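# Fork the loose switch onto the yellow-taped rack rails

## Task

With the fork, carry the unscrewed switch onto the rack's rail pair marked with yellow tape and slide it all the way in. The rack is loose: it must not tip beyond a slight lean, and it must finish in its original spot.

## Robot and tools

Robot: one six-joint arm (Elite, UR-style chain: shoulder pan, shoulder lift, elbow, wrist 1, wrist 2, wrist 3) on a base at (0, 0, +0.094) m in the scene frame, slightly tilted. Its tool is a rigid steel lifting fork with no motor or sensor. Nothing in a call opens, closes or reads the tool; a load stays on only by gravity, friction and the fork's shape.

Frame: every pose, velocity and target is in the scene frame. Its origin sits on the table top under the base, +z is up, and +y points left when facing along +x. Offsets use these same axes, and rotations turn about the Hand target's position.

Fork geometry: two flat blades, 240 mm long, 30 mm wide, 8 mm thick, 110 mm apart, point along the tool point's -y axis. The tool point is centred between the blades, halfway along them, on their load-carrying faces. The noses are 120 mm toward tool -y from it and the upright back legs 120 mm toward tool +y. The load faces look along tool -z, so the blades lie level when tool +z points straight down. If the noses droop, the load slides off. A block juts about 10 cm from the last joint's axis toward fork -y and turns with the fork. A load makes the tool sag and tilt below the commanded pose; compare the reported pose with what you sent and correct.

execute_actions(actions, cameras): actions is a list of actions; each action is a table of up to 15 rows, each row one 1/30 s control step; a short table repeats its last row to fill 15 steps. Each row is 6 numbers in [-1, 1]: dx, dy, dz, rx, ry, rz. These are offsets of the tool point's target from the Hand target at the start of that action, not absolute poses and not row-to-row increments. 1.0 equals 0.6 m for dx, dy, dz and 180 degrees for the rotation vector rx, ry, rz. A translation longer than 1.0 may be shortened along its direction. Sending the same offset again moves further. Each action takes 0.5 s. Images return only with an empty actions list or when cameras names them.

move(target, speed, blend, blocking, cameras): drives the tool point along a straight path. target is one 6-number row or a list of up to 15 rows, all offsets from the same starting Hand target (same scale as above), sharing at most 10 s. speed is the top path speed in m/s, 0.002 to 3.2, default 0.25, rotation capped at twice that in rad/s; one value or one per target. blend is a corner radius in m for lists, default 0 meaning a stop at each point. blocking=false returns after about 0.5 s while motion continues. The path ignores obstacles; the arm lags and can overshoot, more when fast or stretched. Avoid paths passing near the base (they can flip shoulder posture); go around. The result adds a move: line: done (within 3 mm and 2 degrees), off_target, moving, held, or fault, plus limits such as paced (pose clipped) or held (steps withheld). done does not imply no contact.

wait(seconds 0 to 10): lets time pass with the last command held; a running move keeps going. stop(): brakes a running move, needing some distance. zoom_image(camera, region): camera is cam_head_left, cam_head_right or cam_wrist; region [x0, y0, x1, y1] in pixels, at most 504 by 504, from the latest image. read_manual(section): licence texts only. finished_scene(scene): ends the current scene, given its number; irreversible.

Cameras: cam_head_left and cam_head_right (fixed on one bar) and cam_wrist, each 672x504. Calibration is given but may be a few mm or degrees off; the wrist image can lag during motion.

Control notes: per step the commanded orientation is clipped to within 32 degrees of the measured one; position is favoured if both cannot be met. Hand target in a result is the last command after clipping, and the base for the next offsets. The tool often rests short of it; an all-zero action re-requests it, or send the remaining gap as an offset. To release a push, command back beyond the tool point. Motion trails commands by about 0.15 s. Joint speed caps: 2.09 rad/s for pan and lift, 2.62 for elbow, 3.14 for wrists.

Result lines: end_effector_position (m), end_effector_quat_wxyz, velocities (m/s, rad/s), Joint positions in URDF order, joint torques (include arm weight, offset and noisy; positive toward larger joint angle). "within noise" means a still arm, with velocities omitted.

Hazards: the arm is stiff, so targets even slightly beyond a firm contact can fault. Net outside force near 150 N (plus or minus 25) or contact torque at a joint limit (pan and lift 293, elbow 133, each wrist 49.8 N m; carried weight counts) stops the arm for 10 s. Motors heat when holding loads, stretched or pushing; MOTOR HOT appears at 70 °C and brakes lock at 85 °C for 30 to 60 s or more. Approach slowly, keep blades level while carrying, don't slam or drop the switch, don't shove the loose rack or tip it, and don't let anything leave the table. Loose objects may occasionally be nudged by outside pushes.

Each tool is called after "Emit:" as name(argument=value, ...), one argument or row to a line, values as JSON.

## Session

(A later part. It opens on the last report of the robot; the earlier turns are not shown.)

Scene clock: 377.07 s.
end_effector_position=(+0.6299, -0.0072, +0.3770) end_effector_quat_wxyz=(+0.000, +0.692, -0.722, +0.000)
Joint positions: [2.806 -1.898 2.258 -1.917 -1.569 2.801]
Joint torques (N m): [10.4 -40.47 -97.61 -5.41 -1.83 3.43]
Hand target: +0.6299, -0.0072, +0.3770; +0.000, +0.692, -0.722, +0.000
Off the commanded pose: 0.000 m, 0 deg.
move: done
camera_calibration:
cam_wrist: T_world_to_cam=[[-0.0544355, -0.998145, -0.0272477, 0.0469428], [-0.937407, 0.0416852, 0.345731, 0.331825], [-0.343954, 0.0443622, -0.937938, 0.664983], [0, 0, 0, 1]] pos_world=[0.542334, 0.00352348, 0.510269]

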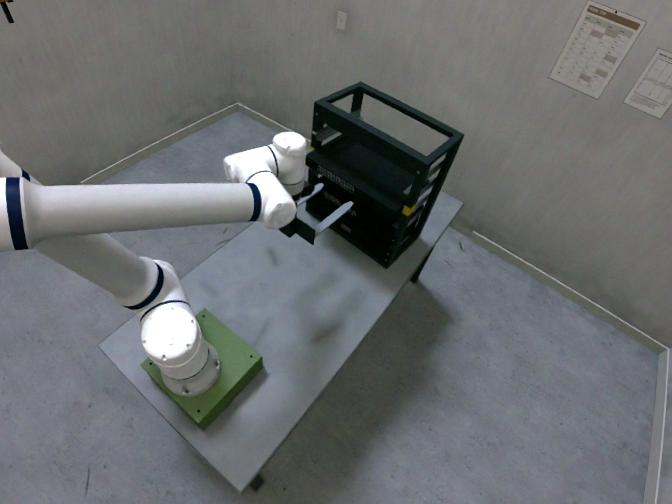

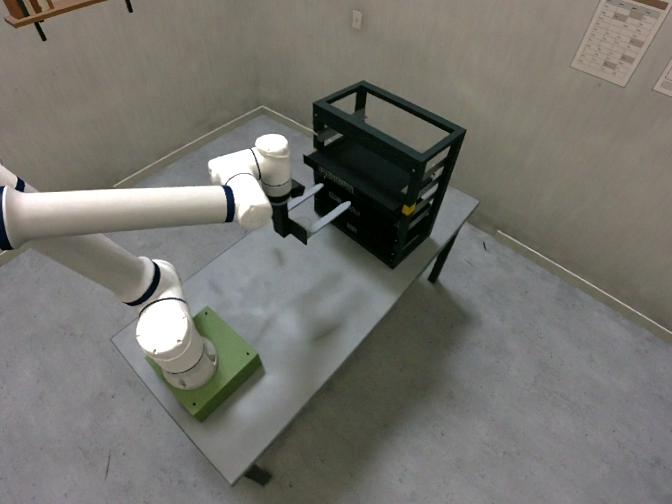

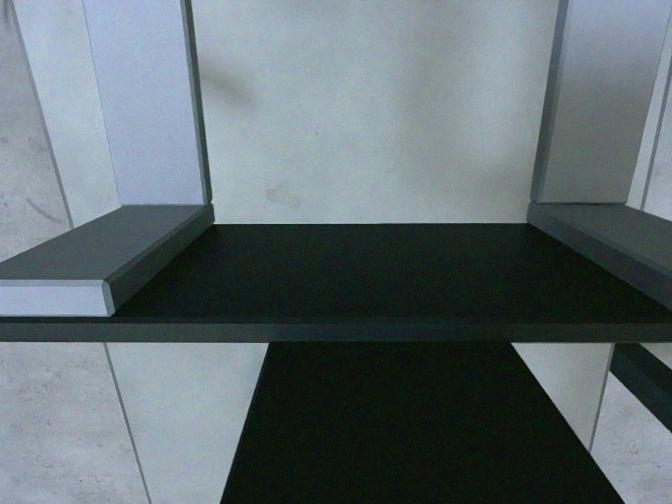

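Emit:
move(
  target=[0.0667,-0.003,0,0,0,0],
  speed=0.06,
)

Emit:
move(
  target=[0.0417,-0.0017,0,0,0,0],
  speed=0.03,
  cameras=["all"],
)

Emit:
zoom_image(
  camera="cam_head_right",
  region=[270, 90, 450, 270],
)

Scene clock: 381.03 s.
end_effector_position=(+0.6698, -0.0089, +0.3770) end_effector_quat_wxyz=(+0.000, +0.692, -0.722, +0.000)
Joint positions: [2.832 -1.816 2.204 -1.945 -1.568 2.828]
Joint torques (N m): [10.51 -21.92 -97.29 -10.2 1.08 3.48]
Hand target: +0.6700, -0.0090, +0.3770; +0.000, +0.692, -0.722, +0.000
Off the commanded pose: 0.000 m, 0 deg.
move: done

Scene clock: 382.27 s.
end_effector_position=(+0.6948, -0.0100, +0.3770) end_effector_quat_wxyz=(+0.000, +0.692, -0.722, +0.000)
Joint positions: [2.847 -1.767 2.168 -1.958 -1.568 2.842]
Joint torques (N m): [14.3 -19.79 -113.52 -18.42 4.14 -0.24]
Hand target: +0.6950, -0.0100, +0.3770; +0.000, +0.692, -0.722, +0.000
Off the commanded pose: 0.000 m, 0 deg.
move: done
camera_calibration:
cam_wrist: T_world_to_cam=[[-0.0547188, -0.998133, -0.0271467, 0.0478011], [-0.937392, 0.0419858, 0.345735, 0.392767], [-0.34395, 0.0443653, -0.937939, 0.687428], [0, 0, 0, 1]] pos_world=[0.607233, 0.00072332, 0.51027]

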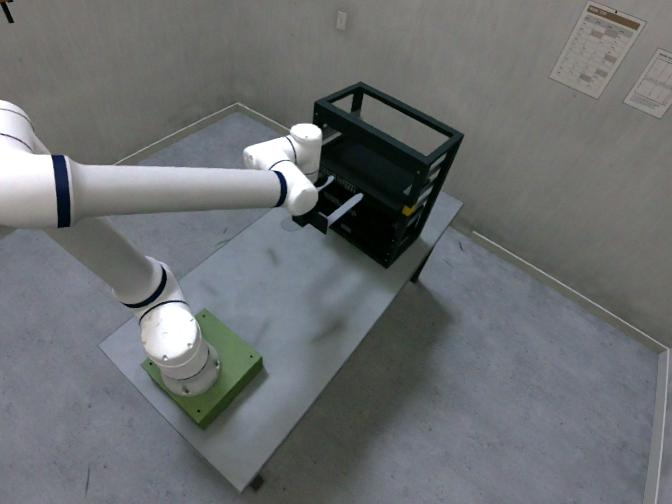

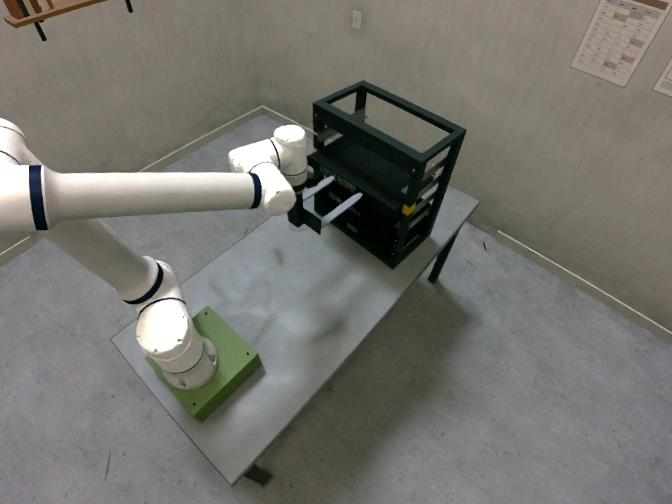

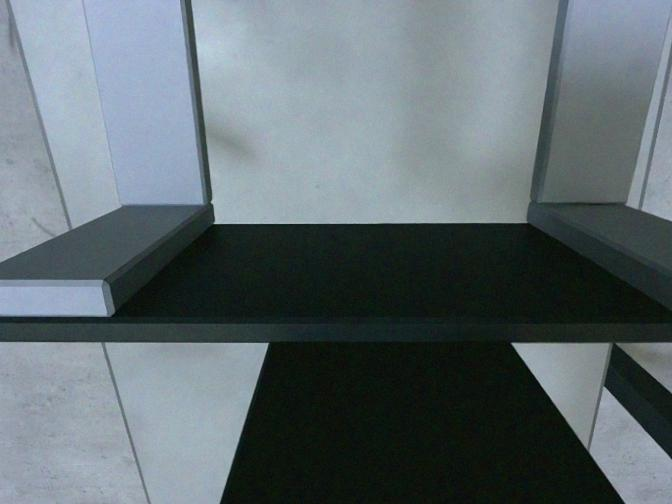

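Scaled by 2.800.

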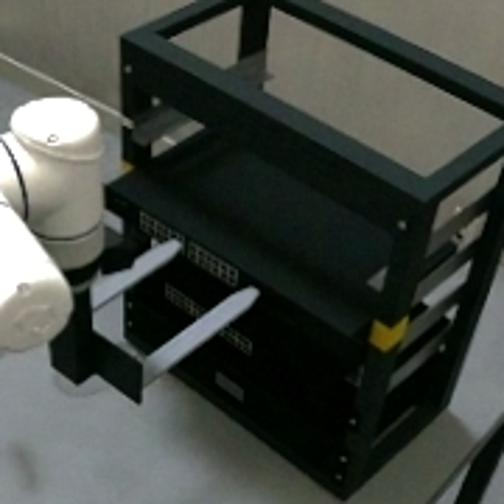

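Emit:
move(
  target=[0.0333,-0.0014,0,0,0,0],
  speed=0.03,
  cameras=["cam_head_left","cam_head_right"],
)

Emit:
zoom_image(
  camera="cam_head_right",
  region=[270, 90, 450, 270],
)

Scene clock: 385.77 s.
end_effector_position=(+0.7147, -0.0108, +0.3770) end_effector_quat_wxyz=(+0.000, +0.692, -0.722, +0.000)
Joint positions: [2.858 -1.729 2.138 -1.967 -1.568 2.853]
Joint torques (N m): [15.1 -25.44 -113.37 -18.52 5.1 -0.48]
Hand target: +0.7150, -0.0108, +0.3770; +0.000, +0.692, -0.722, +0.000
Off the commanded pose: 0.000 m, 0 deg.
move: done
Images, in order (width x height): cam_head_left 672x504, cam_head_right 672x504.

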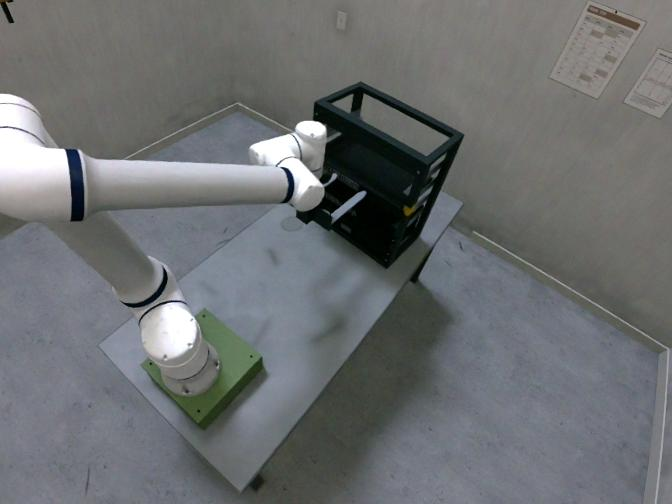

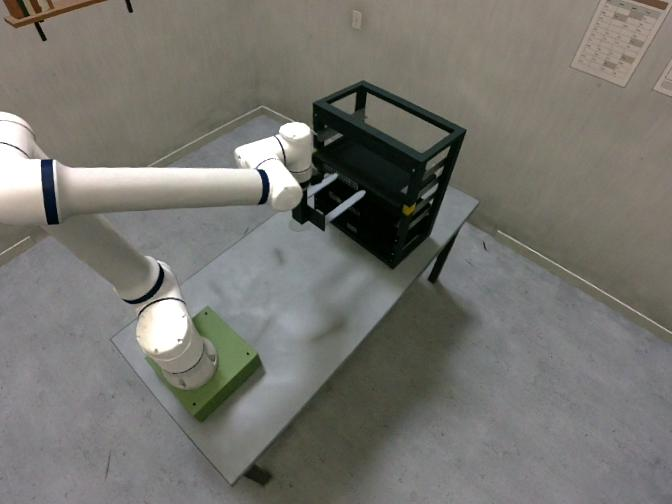

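Scaled by 2.800.

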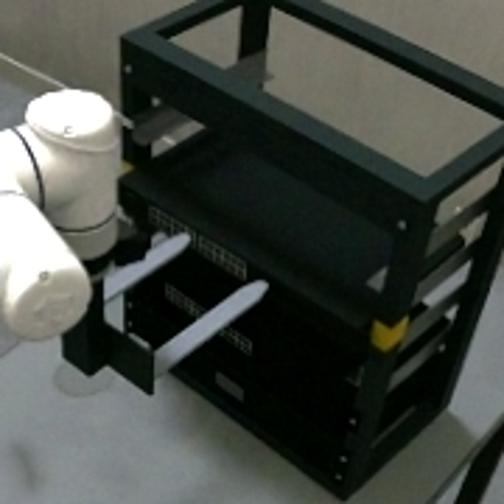

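Emit:
move(
  target=[0.0167,-0.0007,0,0,0,0],
  speed=0.02,
  cameras=["cam_head_left","cam_head_right"],
)

Emit:
zoom_image(
  camera="cam_head_right",
  region=[300, 130, 430, 260],
)

Emit:
zoom_image(
  camera="cam_head_left",
  region=[300, 130, 430, 260],
)

Scene clock: 390.03 s.
end_effector_position=(+0.7248, -0.0112, +0.3770) end_effector_quat_wxyz=(+0.000, +0.692, -0.722, +0.000)
Joint positions: [2.863 -1.71 2.123 -1.97 -1.568 2.858]
Joint torques (N m): [16.67 -28.84 -114.49 -18.37 6.09 -0.87]
Hand target: +0.7250, -0.0112, +0.3770; +0.000, +0.692, -0.722, +0.000
Off the commanded pose: 0.000 m, 0 deg.
move: done
Images, in order (width x height): cam_head_left 672x504, cam_head_right 672x504.

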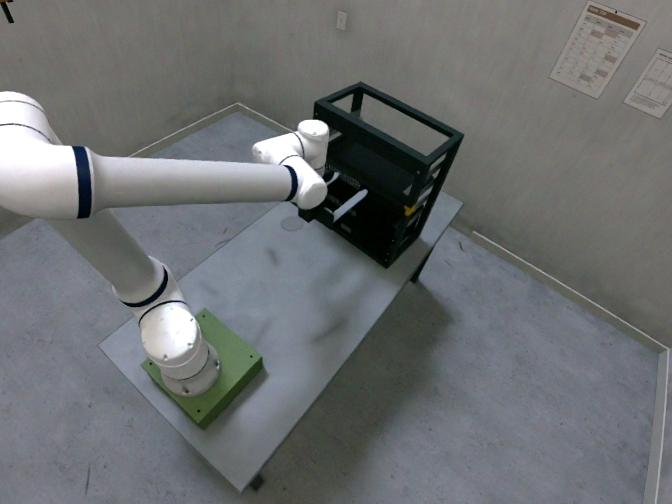

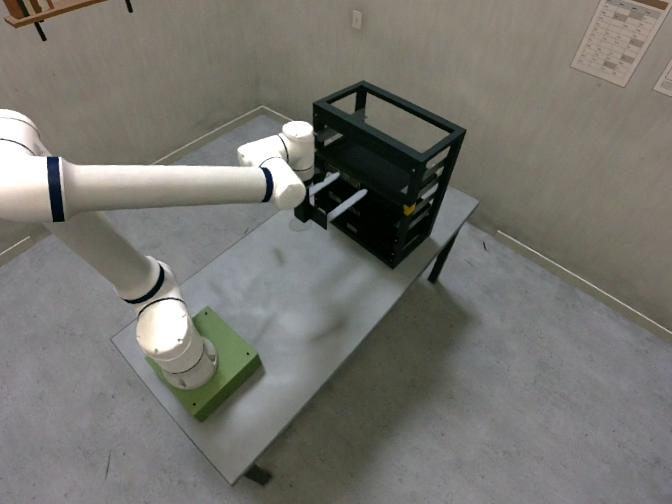

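Scaled by 3.877.

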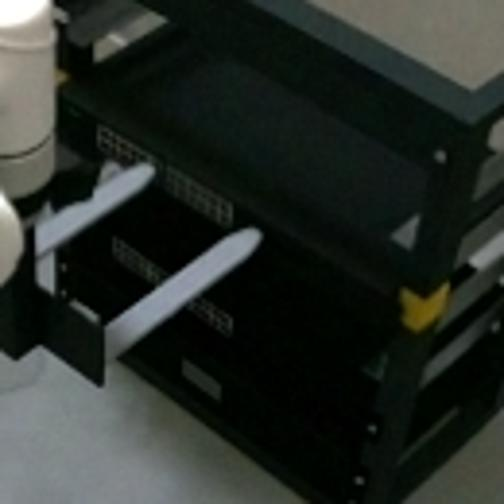

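Scaled by 3.877.

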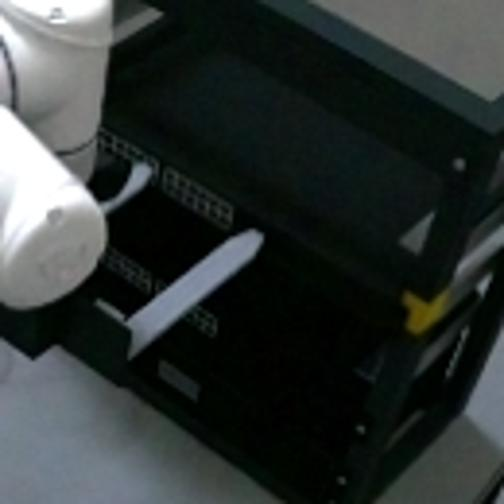

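Emit:
move(
  target=[0.01,-0.0004,0,0,0,0],
  speed=0.015,
)

Emit:
move(
  target=[0.0067,-0.0003,0,0,0,0],
  speed=0.015,
  cameras=["cam_head_left","cam_head_right"],
)

Emit:
zoom_image(
  camera="cam_head_right",
  region=[300, 130, 430, 260],
)

Emit:
zoom_image(
  camera="cam_head_right",
  region=[380, 180, 430, 230],
)

Emit:
zoom_image(
  camera="cam_head_right",
  region=[300, 130, 350, 180],
)

Scene clock: 395.13 s.
end_effector_position=(+0.7308, -0.0115, +0.3770) end_effector_quat_wxyz=(+0.000, +0.692, -0.722, +0.000)
Joint positions: [2.866 -1.699 2.114 -1.972 -1.568 2.861]
Joint torques (N m): [15.84 -29.02 -113.88 -18.66 6.01 -0.73]
Hand target: +0.7310, -0.0115, +0.3770; +0.000, +0.692, -0.722, +0.000
Off the commanded pose: 0.000 m, 0 deg.
move: done

Scene clock: 395.83 s.
end_effector_position=(+0.7348, -0.0117, +0.3770) end_effector_quat_wxyz=(+0.000, +0.692, -0.722, +0.000)
Joint positions: [2.868 -1.692 2.108 -1.973 -1.568 2.863]
Joint torques (N m): [16.1 -31.09 -115.32 -18.48 5.61 -0.3]
Hand target: +0.7350, -0.0117, +0.3770; +0.000, +0.692, -0.722, +0.000
Off the commanded pose: 0.000 m, 0 deg.
move: done
Images, in order (width x height): cam_head_left 672x504, cam_head_right 672x504.

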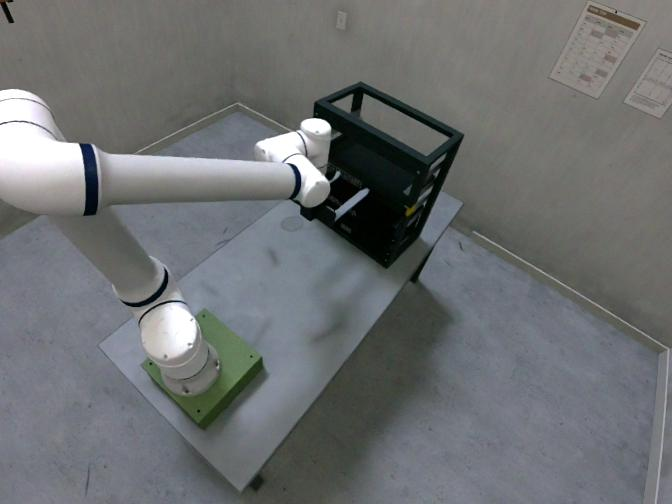

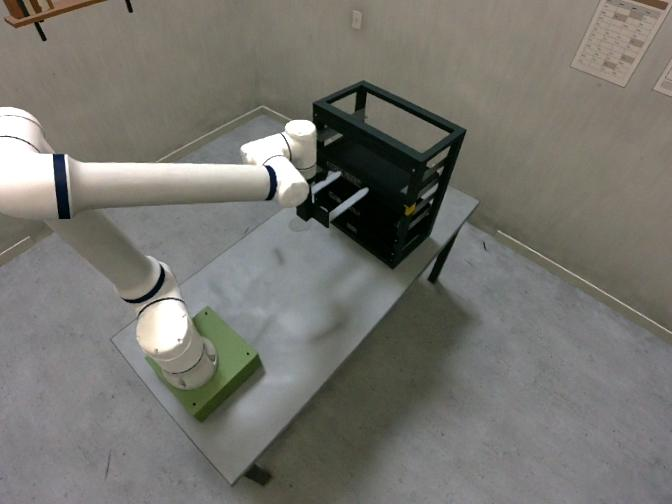

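Scaled by 3.877.

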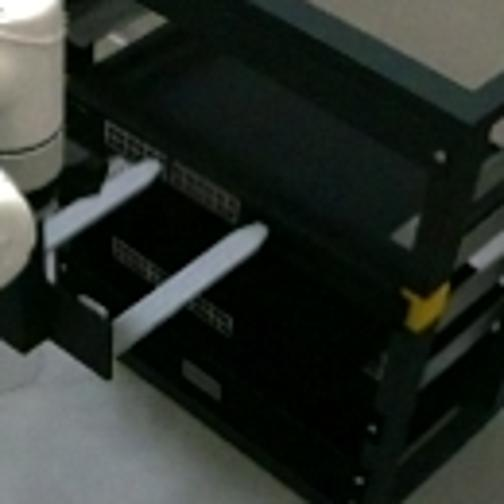

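Scaled by 10.080.

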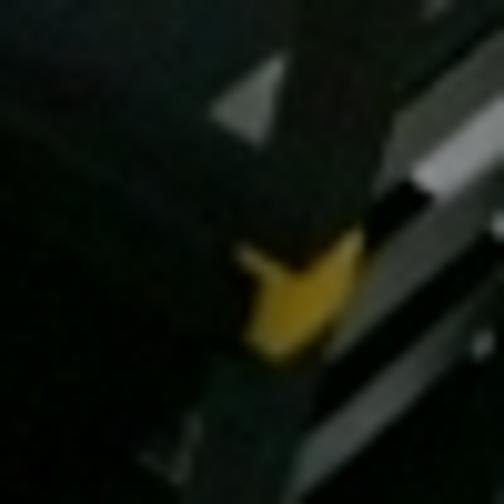

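Scaled by 10.080.

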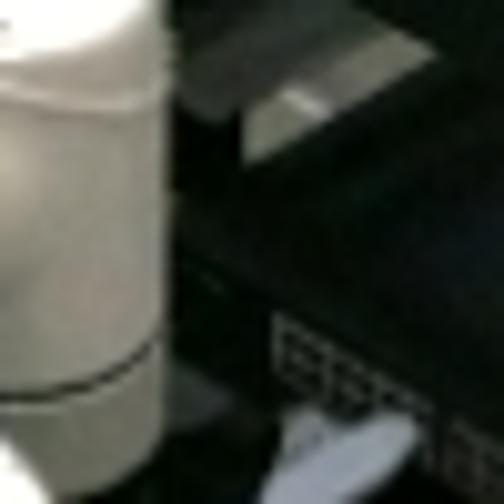

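Emit:
move(
  target=[0.0067,-0.0003,0,0,0,0],
  speed=0.015,
)

Emit:
move(
  target=[0.005,-0.0002,0,0,0,0],
  speed=0.01,
  cameras=["cam_head_left","cam_head_right"],
)

Emit:
zoom_image(
  camera="cam_head_right",
  region=[380, 180, 430, 230],
)

Emit:
zoom_image(
  camera="cam_head_left",
  region=[380, 180, 430, 230],
)

Scene clock: 400.37 s.
end_effector_position=(+0.7388, -0.0118, +0.3770) end_effector_quat_wxyz=(+0.000, +0.692, -0.722, +0.000)
Joint positions: [2.87 -1.684 2.102 -1.974 -1.568 2.865]
Joint torques (N m): [16.56 -33.36 -114.71 -18.63 5.07 -0.29]
Hand target: +0.7390, -0.0118, +0.3770; +0.000, +0.692, -0.722, +0.000
Off the commanded pose: 0.000 m, 0 deg.
move: done

Scene clock: 401.07 s.
end_effector_position=(+0.7419, -0.0119, +0.3770) end_effector_quat_wxyz=(+0.000, +0.692, -0.722, +0.000)
Joint positions: [2.871 -1.679 2.097 -1.975 -1.568 2.867]
Joint torques (N m): [15.93 -31.07 -113.64 -18.58 4.95 -0.36]
Hand target: +0.7420, -0.0120, +0.3770; +0.000, +0.692, -0.722, +0.000
Off the commanded pose: 0.000 m, 0 deg.
move: done
Images, in order (width x height): cam_head_left 672x504, cam_head_right 672x504.

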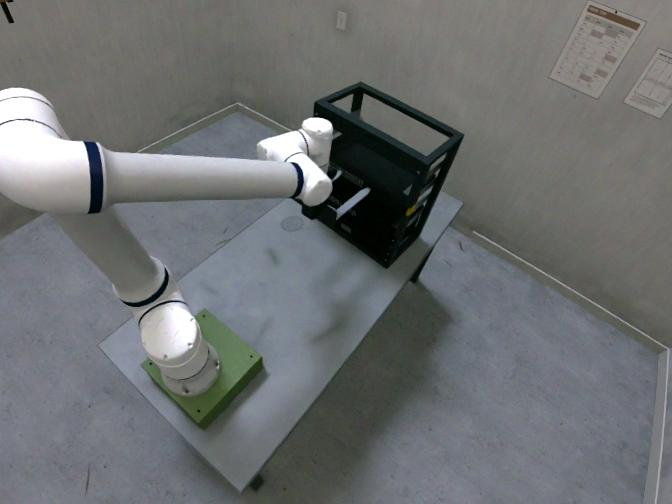

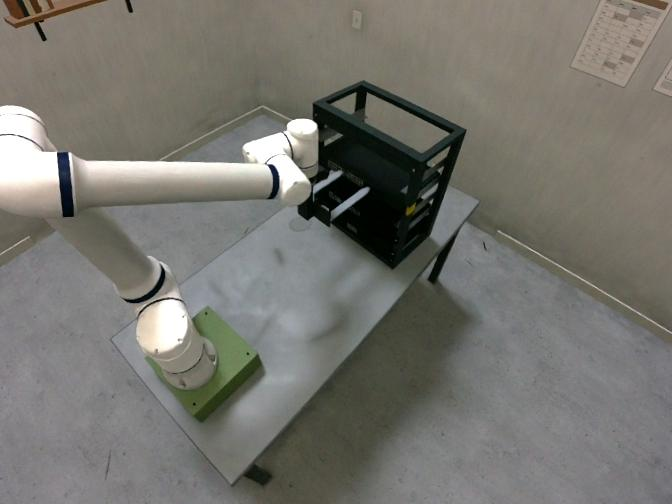

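Scaled by 10.080.

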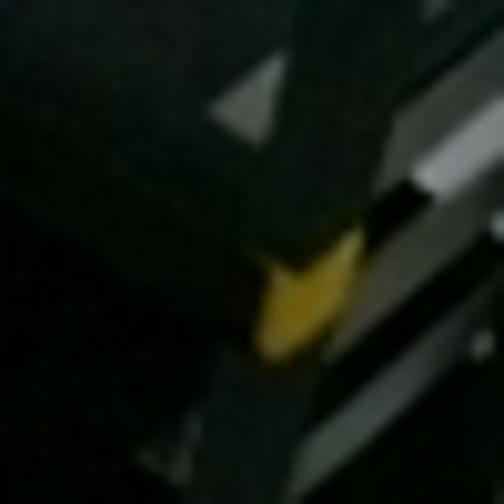

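Scaled by 10.080.

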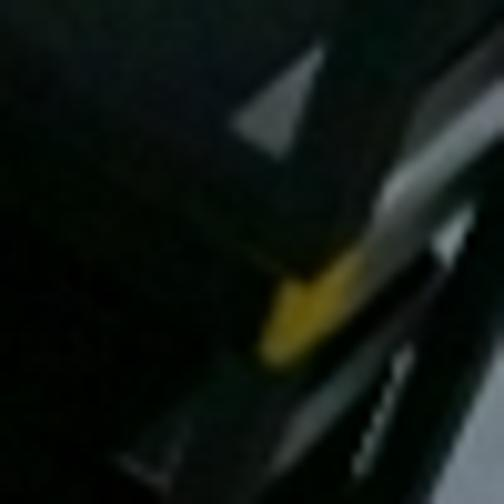

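Emit:
move(
  target=[0.0042,-0.0002,0,0,0,0],
  speed=0.01,
)

Emit:
move(
  target=[0.0033,-0.0001,0,0,0,0],
  speed=0.01,
  cameras=["cam_head_left","cam_head_right"],
)

Emit:
zoom_image(
  camera="cam_head_right",
  region=[380, 180, 430, 230],
)

Emit:
zoom_image(
  camera="cam_head_right",
  region=[300, 90, 480, 270],
)

Scene clock: 405.30 s.
end_effector_position=(+0.7444, -0.0121, +0.3770) end_effector_quat_wxyz=(+0.000, +0.692, -0.722, +0.000)
Joint positions: [2.873 -1.674 2.093 -1.976 -1.568 2.868]
Joint torques (N m): [14.66 -34.3 -114.74 -18.44 4.01 -0.16]
Hand target: +0.7445, -0.0121, +0.3770; +0.000, +0.692, -0.722, +0.000
Off the commanded pose: 0.000 m, 0 deg.
move: done

Scene clock: 406.00 s.
end_effector_position=(+0.7464, -0.0121, +0.3770) end_effector_quat_wxyz=(+0.000, +0.692, -0.722, +0.000)
Joint positions: [2.874 -1.671 2.09 -1.976 -1.568 2.869]
Joint torques (N m): [16.5 -32.41 -113.74 -18.27 5.41 -0.5]
Hand target: +0.7465, -0.0121, +0.3770; +0.000, +0.692, -0.722, +0.000
Off the commanded pose: 0.000 m, 0 deg.
move: done
Images, in order (width x height): cam_head_left 672x504, cam_head_right 672x504.

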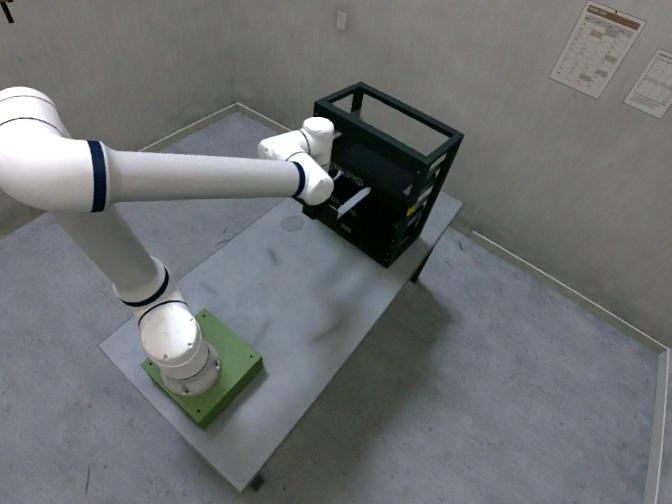

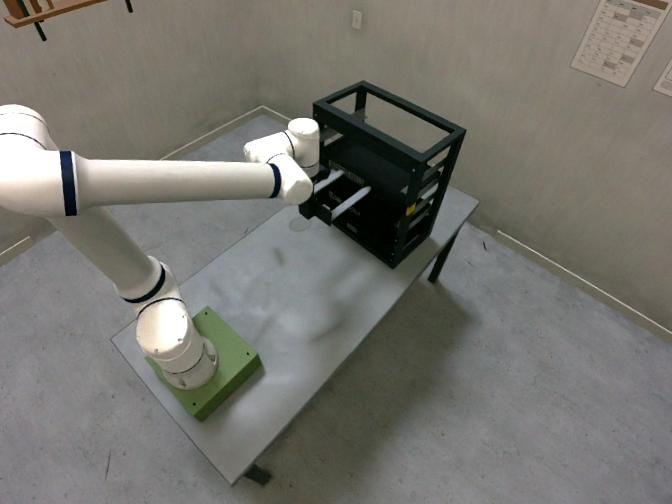

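Scaled by 10.080.

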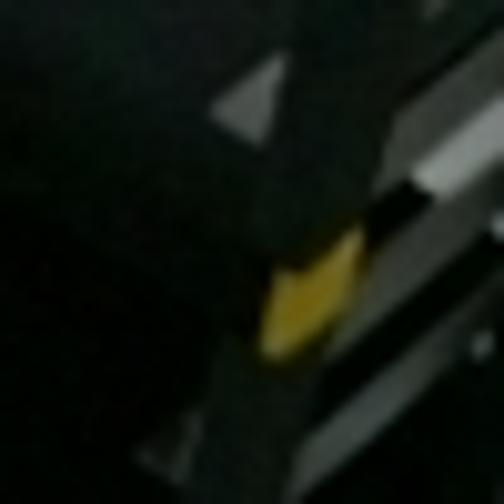

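Scaled by 2.800.

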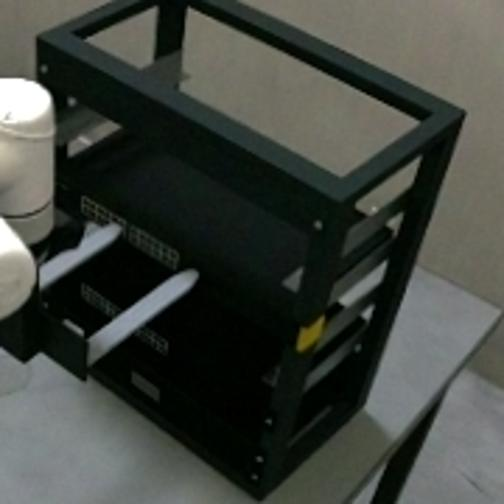

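Emit:
move(
  target=[0.0025,-0.0001,0,0,0,0],
  speed=0.01,
)

Emit:
move(
  target=[0.0025,-0.0001,0,0,0,0],
  speed=0.01,
)

Emit:
move(
  target=[0.0025,-0.0001,0,0,0,0],
  speed=0.01,
  cameras=["cam_head_left","cam_head_right"],
)

Emit:
zoom_image(
  camera="cam_head_right",
  region=[380, 180, 430, 230],
)

Emit:
zoom_image(
  camera="cam_head_left",
  region=[380, 180, 430, 230],
)

Scene clock: 410.97 s.
end_effector_position=(+0.7480, -0.0122, +0.3771) end_effector_quat_wxyz=(+0.000, +0.692, -0.722, +0.000)
Joint positions: [2.874 -1.668 2.088 -1.977 -1.568 2.87]
Joint torques (N m): [10.52 -25 -115.29 -20.62 2.65 0.8]
Hand target: +0.7480, -0.0122, +0.3770; +0.000, +0.692, -0.722, +0.000
Off the commanded pose: 0.000 m, 0 deg.
move: done

Scene clock: 411.67 s.
end_effector_position=(+0.7495, -0.0123, +0.3770) end_effector_quat_wxyz=(+0.000, +0.692, -0.722, +0.000)
Joint positions: [2.875 -1.665 2.085 -1.977 -1.568 2.87]
Joint torques (N m): [10.44 -22.21 -115.67 -20.66 2.29 0.94]
Hand target: +0.7495, -0.0123, +0.3770; +0.000, +0.692, -0.722, +0.000
Off the commanded pose: 0.000 m, 0 deg.
move: done

Scene clock: 412.37 s.
end_effector_position=(+0.7508, -0.0123, +0.3769) end_effector_quat_wxyz=(+0.000, +0.692, -0.722, +0.000)
Joint positions: [2.876 -1.663 2.083 -1.977 -1.568 2.871]
Joint torques (N m): [11.35 -6.99 -138.17 -28.77 4.87 -3.4]
Hand target: +0.7510, -0.0123, +0.3770; +0.000, +0.692, -0.722, +0.000
Off the commanded pose: 0.000 m, 0 deg.
move: done
Images, in order (width x height): cam_head_left 672x504, cam_head_right 672x504.

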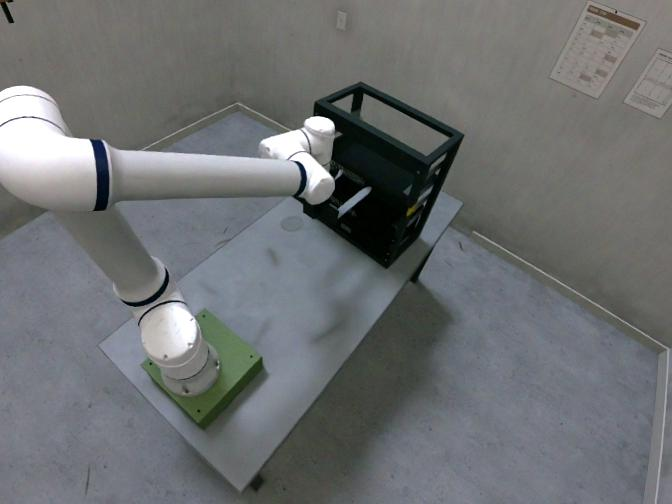

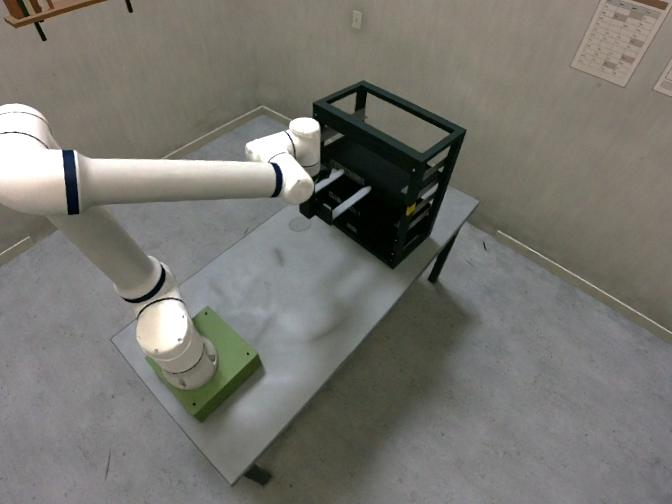

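Scaled by 10.080.

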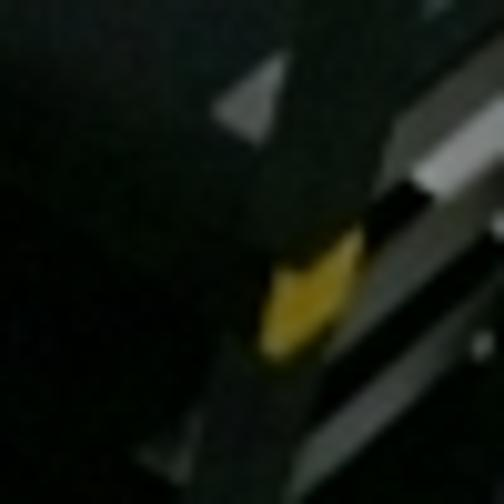

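Scaled by 10.080.

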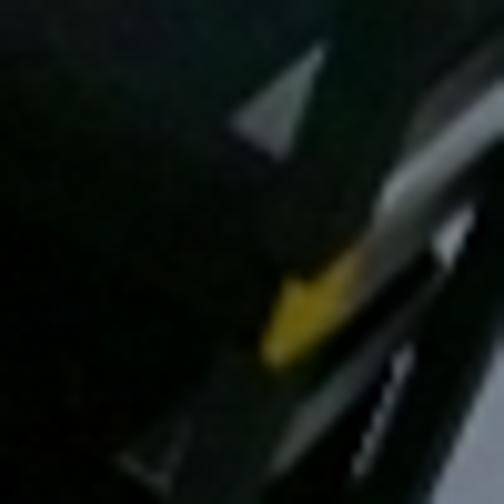

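Emit:
move(
  target=[
    [-0.2,0.008,0,0,0,0],
    [-0.5,0.02,0.2,0,0,0],
  ],
  speed=[0.06,0.25],
  blend=[0.02,0],
  cameras=["cam_head_left","cam_head_right"],
)

Emit:
zoom_image(
  camera="cam_head_right",
  region=[300, 80, 460, 270],
)

Emit:
zoom_image(
  camera="cam_head_right",
  region=[300, 120, 370, 190],
)

Emit:
zoom_image(
  camera="cam_head_left",
  region=[300, 120, 370, 190],
)

Emit:
zoom_image(
  camera="cam_head_right",
  region=[375, 175, 425, 225],
)

Scene clock: 421.83 s.
end_effector_position=(+0.4511, -0.0003, +0.4970) end_effector_quat_wxyz=(+0.000, +0.692, -0.722, +0.000)
Joint positions: [2.584 -2.345 2.233 -1.445 -1.572 2.579]
Joint torques (N m): [-20.12 -1.91 -101.23 -5.07 2.69 -1.99]
Hand target: +0.4510, -0.0003, +0.4970; +0.000, +0.692, -0.722, +0.000
Off the commanded pose: 0.000 m, 0 deg.
move: done
Images, in order (width x height): cam_head_left 672x504, cam_head_right 672x504.

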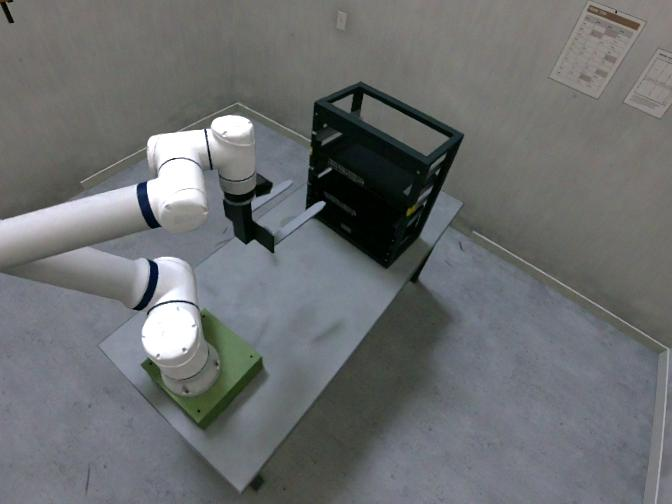

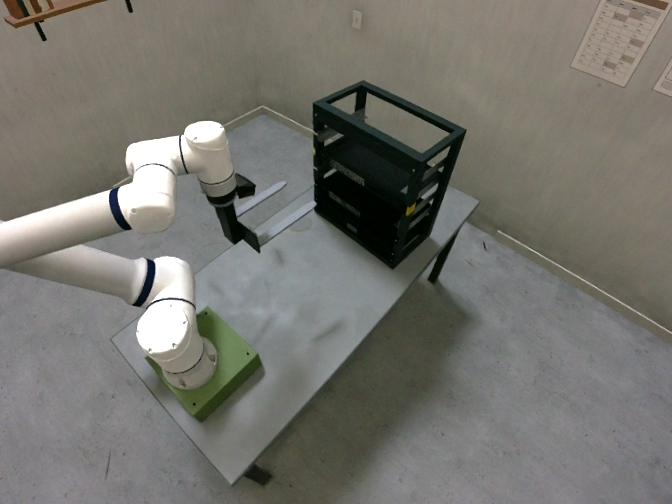

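Scaled by 2.653.

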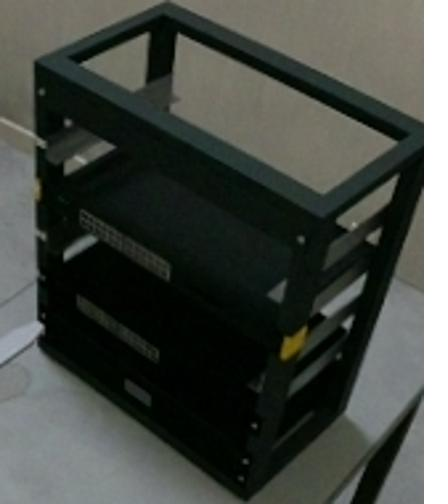

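Scaled by 7.200.

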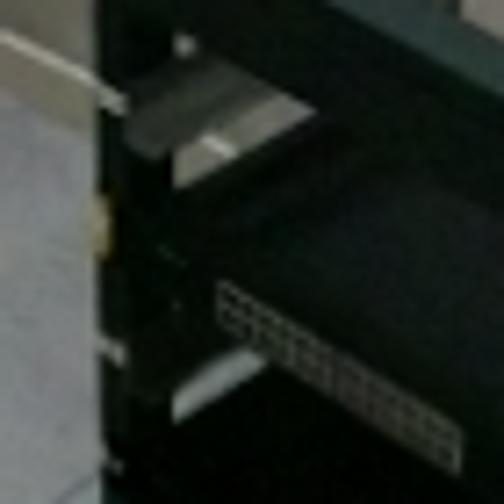

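Scaled by 7.200.

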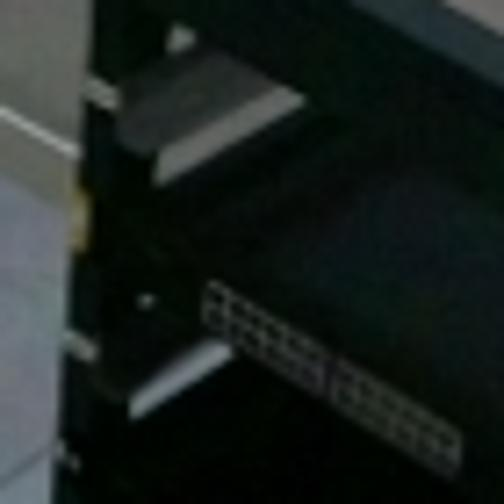

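Scaled by 10.080.

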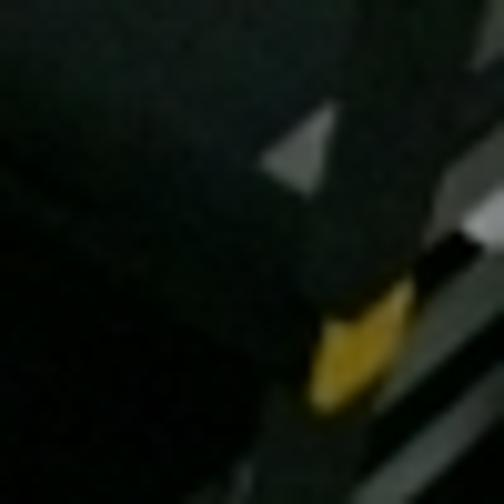

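Emit:
move(
  target=[
    [0.2,0.19,0,0,0,0],
    [0.3,0.19,-0.2,0,0,0],
    [0.48,0.182,-0.2,0,0,0],
  ],
  speed=[0.25,0.2,0.06],
  blend=[0.05,0.02,0],
)

Emit:
move(
  target=[0.012,-0.0005,0,0,0,0],
  speed=0.015,
)

Emit:
move(
  target=[0.005,-0.0002,0,0,0,0],
  speed=0.01,
)

Emit:
move(
  target=[0.0025,-0.0001,0,0,0,0],
  speed=0.01,
  cameras=["cam_head_left","cam_head_right"],
)

Emit:
zoom_image(
  camera="cam_head_right",
  region=[300, 90, 480, 270],
)

Scene clock: 437.90 s.
end_effector_position=(+0.7388, +0.1089, +0.3770) end_effector_quat_wxyz=(+0.000, +0.692, -0.722, +0.000)
Joint positions: [3.075 -1.667 2.085 -1.976 -1.565 3.071]
Joint torques (N m): [9.82 -35.49 -95.49 -10.31 0.66 3.38]
Hand target: +0.7390, +0.1089, +0.3770; +0.000, +0.692, -0.722, +0.000
Off the commanded pose: 0.000 m, 0 deg.
move: done

Scene clock: 438.67 s.
end_effector_position=(+0.7460, +0.1086, +0.3770) end_effector_quat_wxyz=(+0.000, +0.692, -0.722, +0.000)
Joint positions: [3.076 -1.654 2.074 -1.978 -1.565 3.071]
Joint torques (N m): [8.66 -37.9 -95.88 -10.29 0.69 3.38]
Hand target: +0.7462, +0.1086, +0.3770; +0.000, +0.692, -0.722, +0.000
Off the commanded pose: 0.000 m, 0 deg.
move: done

Scene clock: 439.37 s.
end_effector_position=(+0.7491, +0.1085, +0.3770) end_effector_quat_wxyz=(+0.000, +0.692, -0.722, +0.000)
Joint positions: [3.076 -1.649 2.069 -1.978 -1.565 3.072]
Joint torques (N m): [10.2 -38.31 -95.92 -10.15 1.14 3.25]
Hand target: +0.7492, +0.1085, +0.3770; +0.000, +0.692, -0.722, +0.000
Off the commanded pose: 0.000 m, 0 deg.
move: done

Scene clock: 440.07 s.
end_effector_position=(+0.7507, +0.1084, +0.3770) end_effector_quat_wxyz=(+0.000, +0.692, -0.722, +0.000)
Joint positions: [3.077 -1.646 2.067 -1.978 -1.565 3.072]
Joint torques (N m): [8.72 -36.71 -95.33 -10.23 0.94 3.38]
Hand target: +0.7507, +0.1084, +0.3770; +0.000, +0.692, -0.722, +0.000
Off the commanded pose: 0.000 m, 0 deg.
move: done
Images, in order (width x height): cam_head_left 672x504, cam_head_right 672x504.

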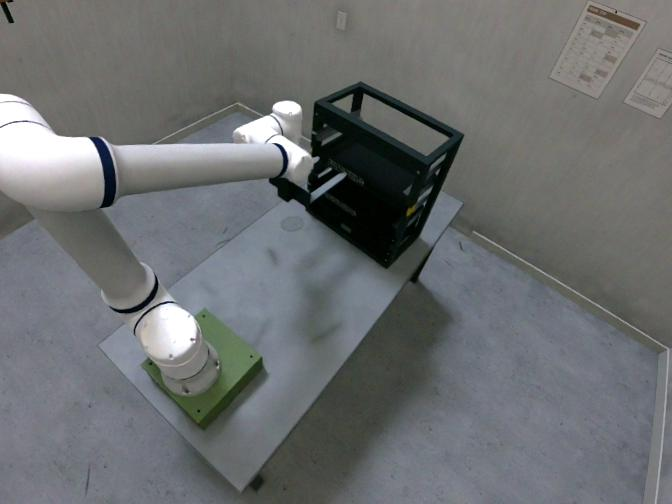

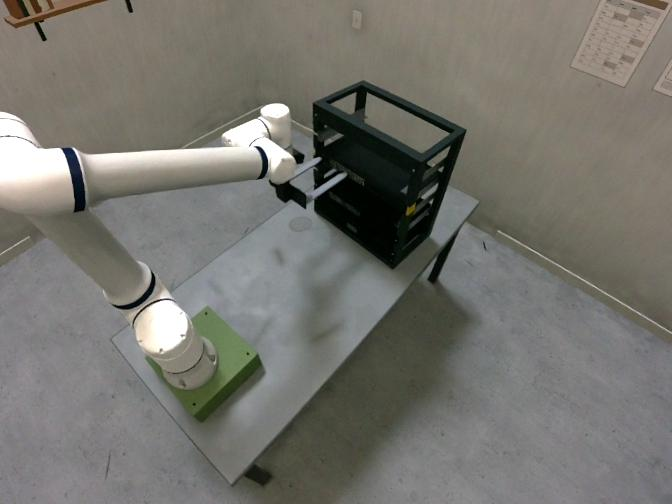

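Scaled by 2.800.

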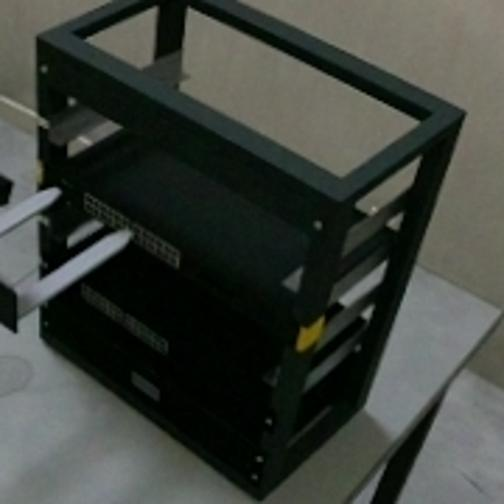

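Emit:
move(
  target=[0.005,-0.0002,0,0,0,0],
  speed=0.01,
)

Emit:
move(
  target=[0.0025,-0.0001,0,0,0,0],
  speed=0.01,
)

Emit:
move(
  target=[0.0025,-0.0001,0,0,0,0],
  speed=0.01,
)

Scene clock: 444.23 s.
end_effector_position=(+0.7536, +0.1083, +0.3770) end_effector_quat_wxyz=(+0.000, +0.692, -0.722, +0.000)
Joint positions: [3.077 -1.641 2.062 -1.979 -1.565 3.072]
Joint torques (N m): [9.14 -36.72 -95.65 -10.11 1.27 3.4]
Hand target: +0.7537, +0.1083, +0.3770; +0.000, +0.692, -0.722, +0.000
Off the commanded pose: 0.000 m, 0 deg.
move: done

Scene clock: 444.93 s.
end_effector_position=(+0.7552, +0.1082, +0.3770) end_effector_quat_wxyz=(+0.000, +0.692, -0.722, +0.000)
Joint positions: [3.077 -1.638 2.06 -1.979 -1.565 3.072]
Joint torques (N m): [8.83 -39.41 -95.47 -10.43 1.21 3.36]
Hand target: +0.7552, +0.1082, +0.3770; +0.000, +0.692, -0.722, +0.000
Off the commanded pose: 0.000 m, 0 deg.
move: done

Scene clock: 445.63 s.
end_effector_position=(+0.7567, +0.1082, +0.3770) end_effector_quat_wxyz=(+0.000, +0.692, -0.722, +0.000)
Joint positions: [3.077 -1.636 2.057 -1.979 -1.565 3.073]
Joint torques (N m): [9.34 -37.62 -95.85 -10.26 0.89 3.39]
Hand target: +0.7567, +0.1082, +0.3770; +0.000, +0.692, -0.722, +0.000
Off the commanded pose: 0.000 m, 0 deg.
move: done

Emit:
move(
  target=[0.0025,-0.0001,0,0,0,0],
  speed=0.01,
)

Emit:
move(
  target=[0.0025,-0.0001,0,0,0,0],
  speed=0.01,
  cameras=["cam_head_right"],
)

Emit:
zoom_image(
  camera="cam_head_right",
  region=[300, 120, 370, 190],
)

Scene clock: 449.77 s.
end_effector_position=(+0.7582, +0.1081, +0.3770) end_effector_quat_wxyz=(+0.000, +0.692, -0.722, +0.000)
Joint positions: [3.078 -1.633 2.055 -1.98 -1.565 3.073]
Joint torques (N m): [9.02 -38.85 -96.21 -10.27 1.13 3.4]
Hand target: +0.7582, +0.1081, +0.3770; +0.000, +0.692, -0.722, +0.000
Off the commanded pose: 0.000 m, 0 deg.
move: done

Scene clock: 450.47 s.
end_effector_position=(+0.7595, +0.1081, +0.3769) end_effector_quat_wxyz=(+0.000, +0.692, -0.722, +0.000)
Joint positions: [3.078 -1.631 2.053 -1.98 -1.565 3.073]
Joint torques (N m): [3.12 -16.74 -129.85 -25.59 1.17 -2.86]
Hand target: +0.7597, +0.1080, +0.3770; +0.000, +0.692, -0.722, +0.000
Off the commanded pose: 0.000 m, 0 deg.
move: done
Images, in order (width x height): cam_head_right 672x504.

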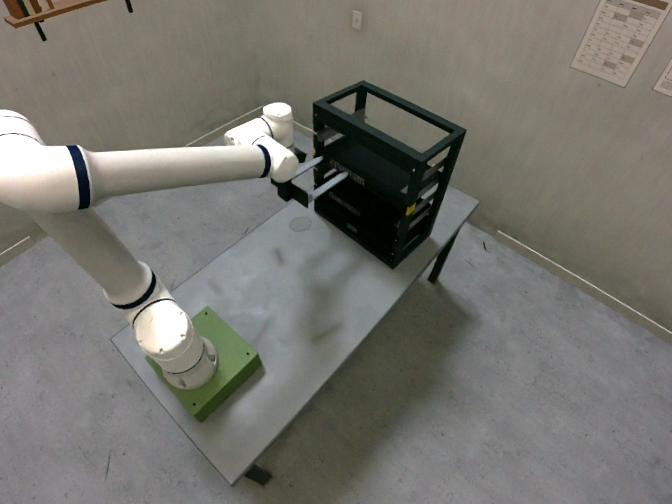

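Scaled by 7.200.

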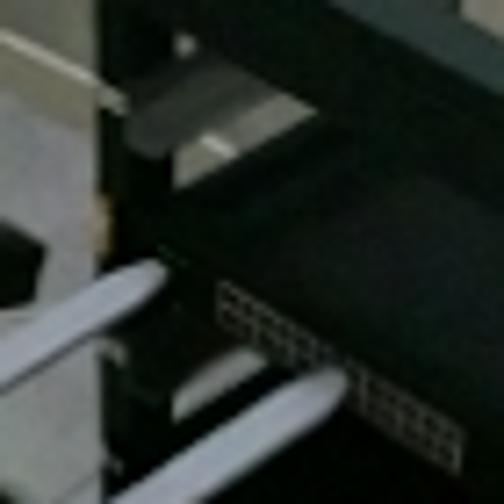

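Emit:
move(
  target=[
    [-0.06,0.003,0,0,0,0],
    [-0.06,-0.4,0,0,0,0],
    [-0.034,-0.401,0,0,0,0],
  ],
  speed=[0.1,0.2,0.05],
  blend=[0.01,0.01,0],
  cameras=["cam_head_left","cam_head_right"],
)

Emit:
zoom_image(
  camera="cam_head_right",
  region=[300, 90, 480, 270],
)

Scene clock: 456.73 s.
end_effector_position=(+0.7391, -0.1325, +0.3770) end_effector_quat_wxyz=(+0.000, +0.692, -0.722, +0.000)
Joint positions: [2.679 -1.658 2.08 -1.979 -1.57 2.674]
Joint torques (N m): [7.76 -36.02 -94.95 -10.27 2.33 3.36]
Hand target: +0.7393, -0.1326, +0.3770; +0.000, +0.692, -0.722, +0.000
Off the commanded pose: 0.000 m, 0 deg.
move: done; blend cut to 0.0078 m at target 2
Images, in order (width x height): cam_head_left 672x504, cam_head_right 672x504.

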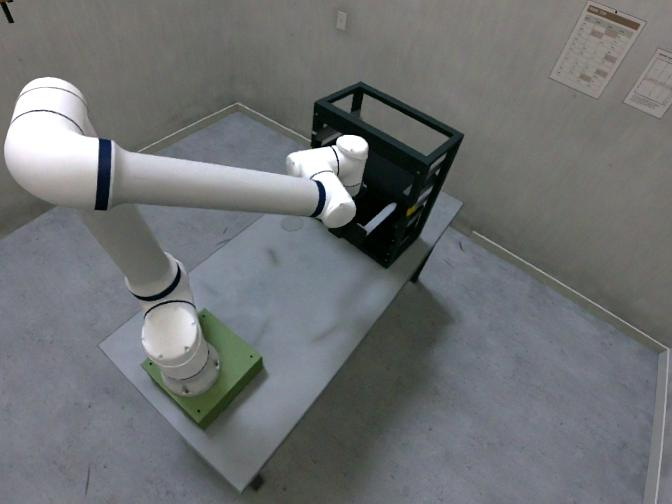

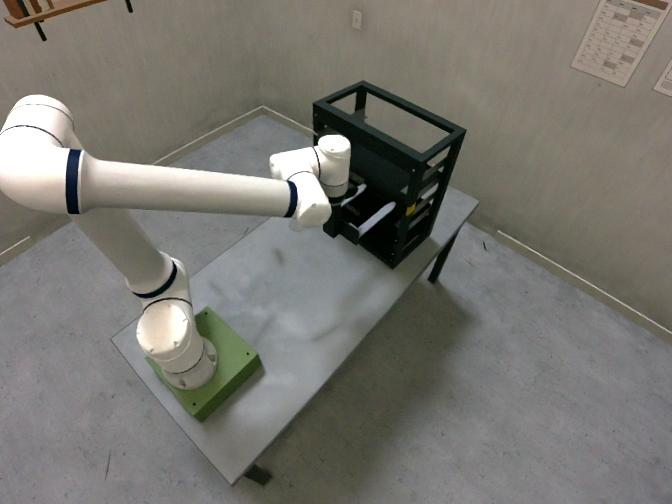

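Scaled by 2.800.

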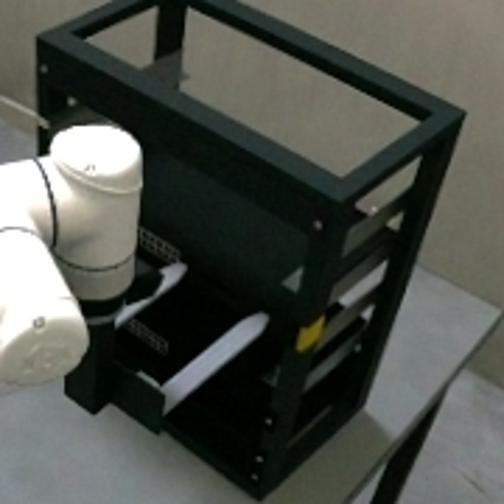

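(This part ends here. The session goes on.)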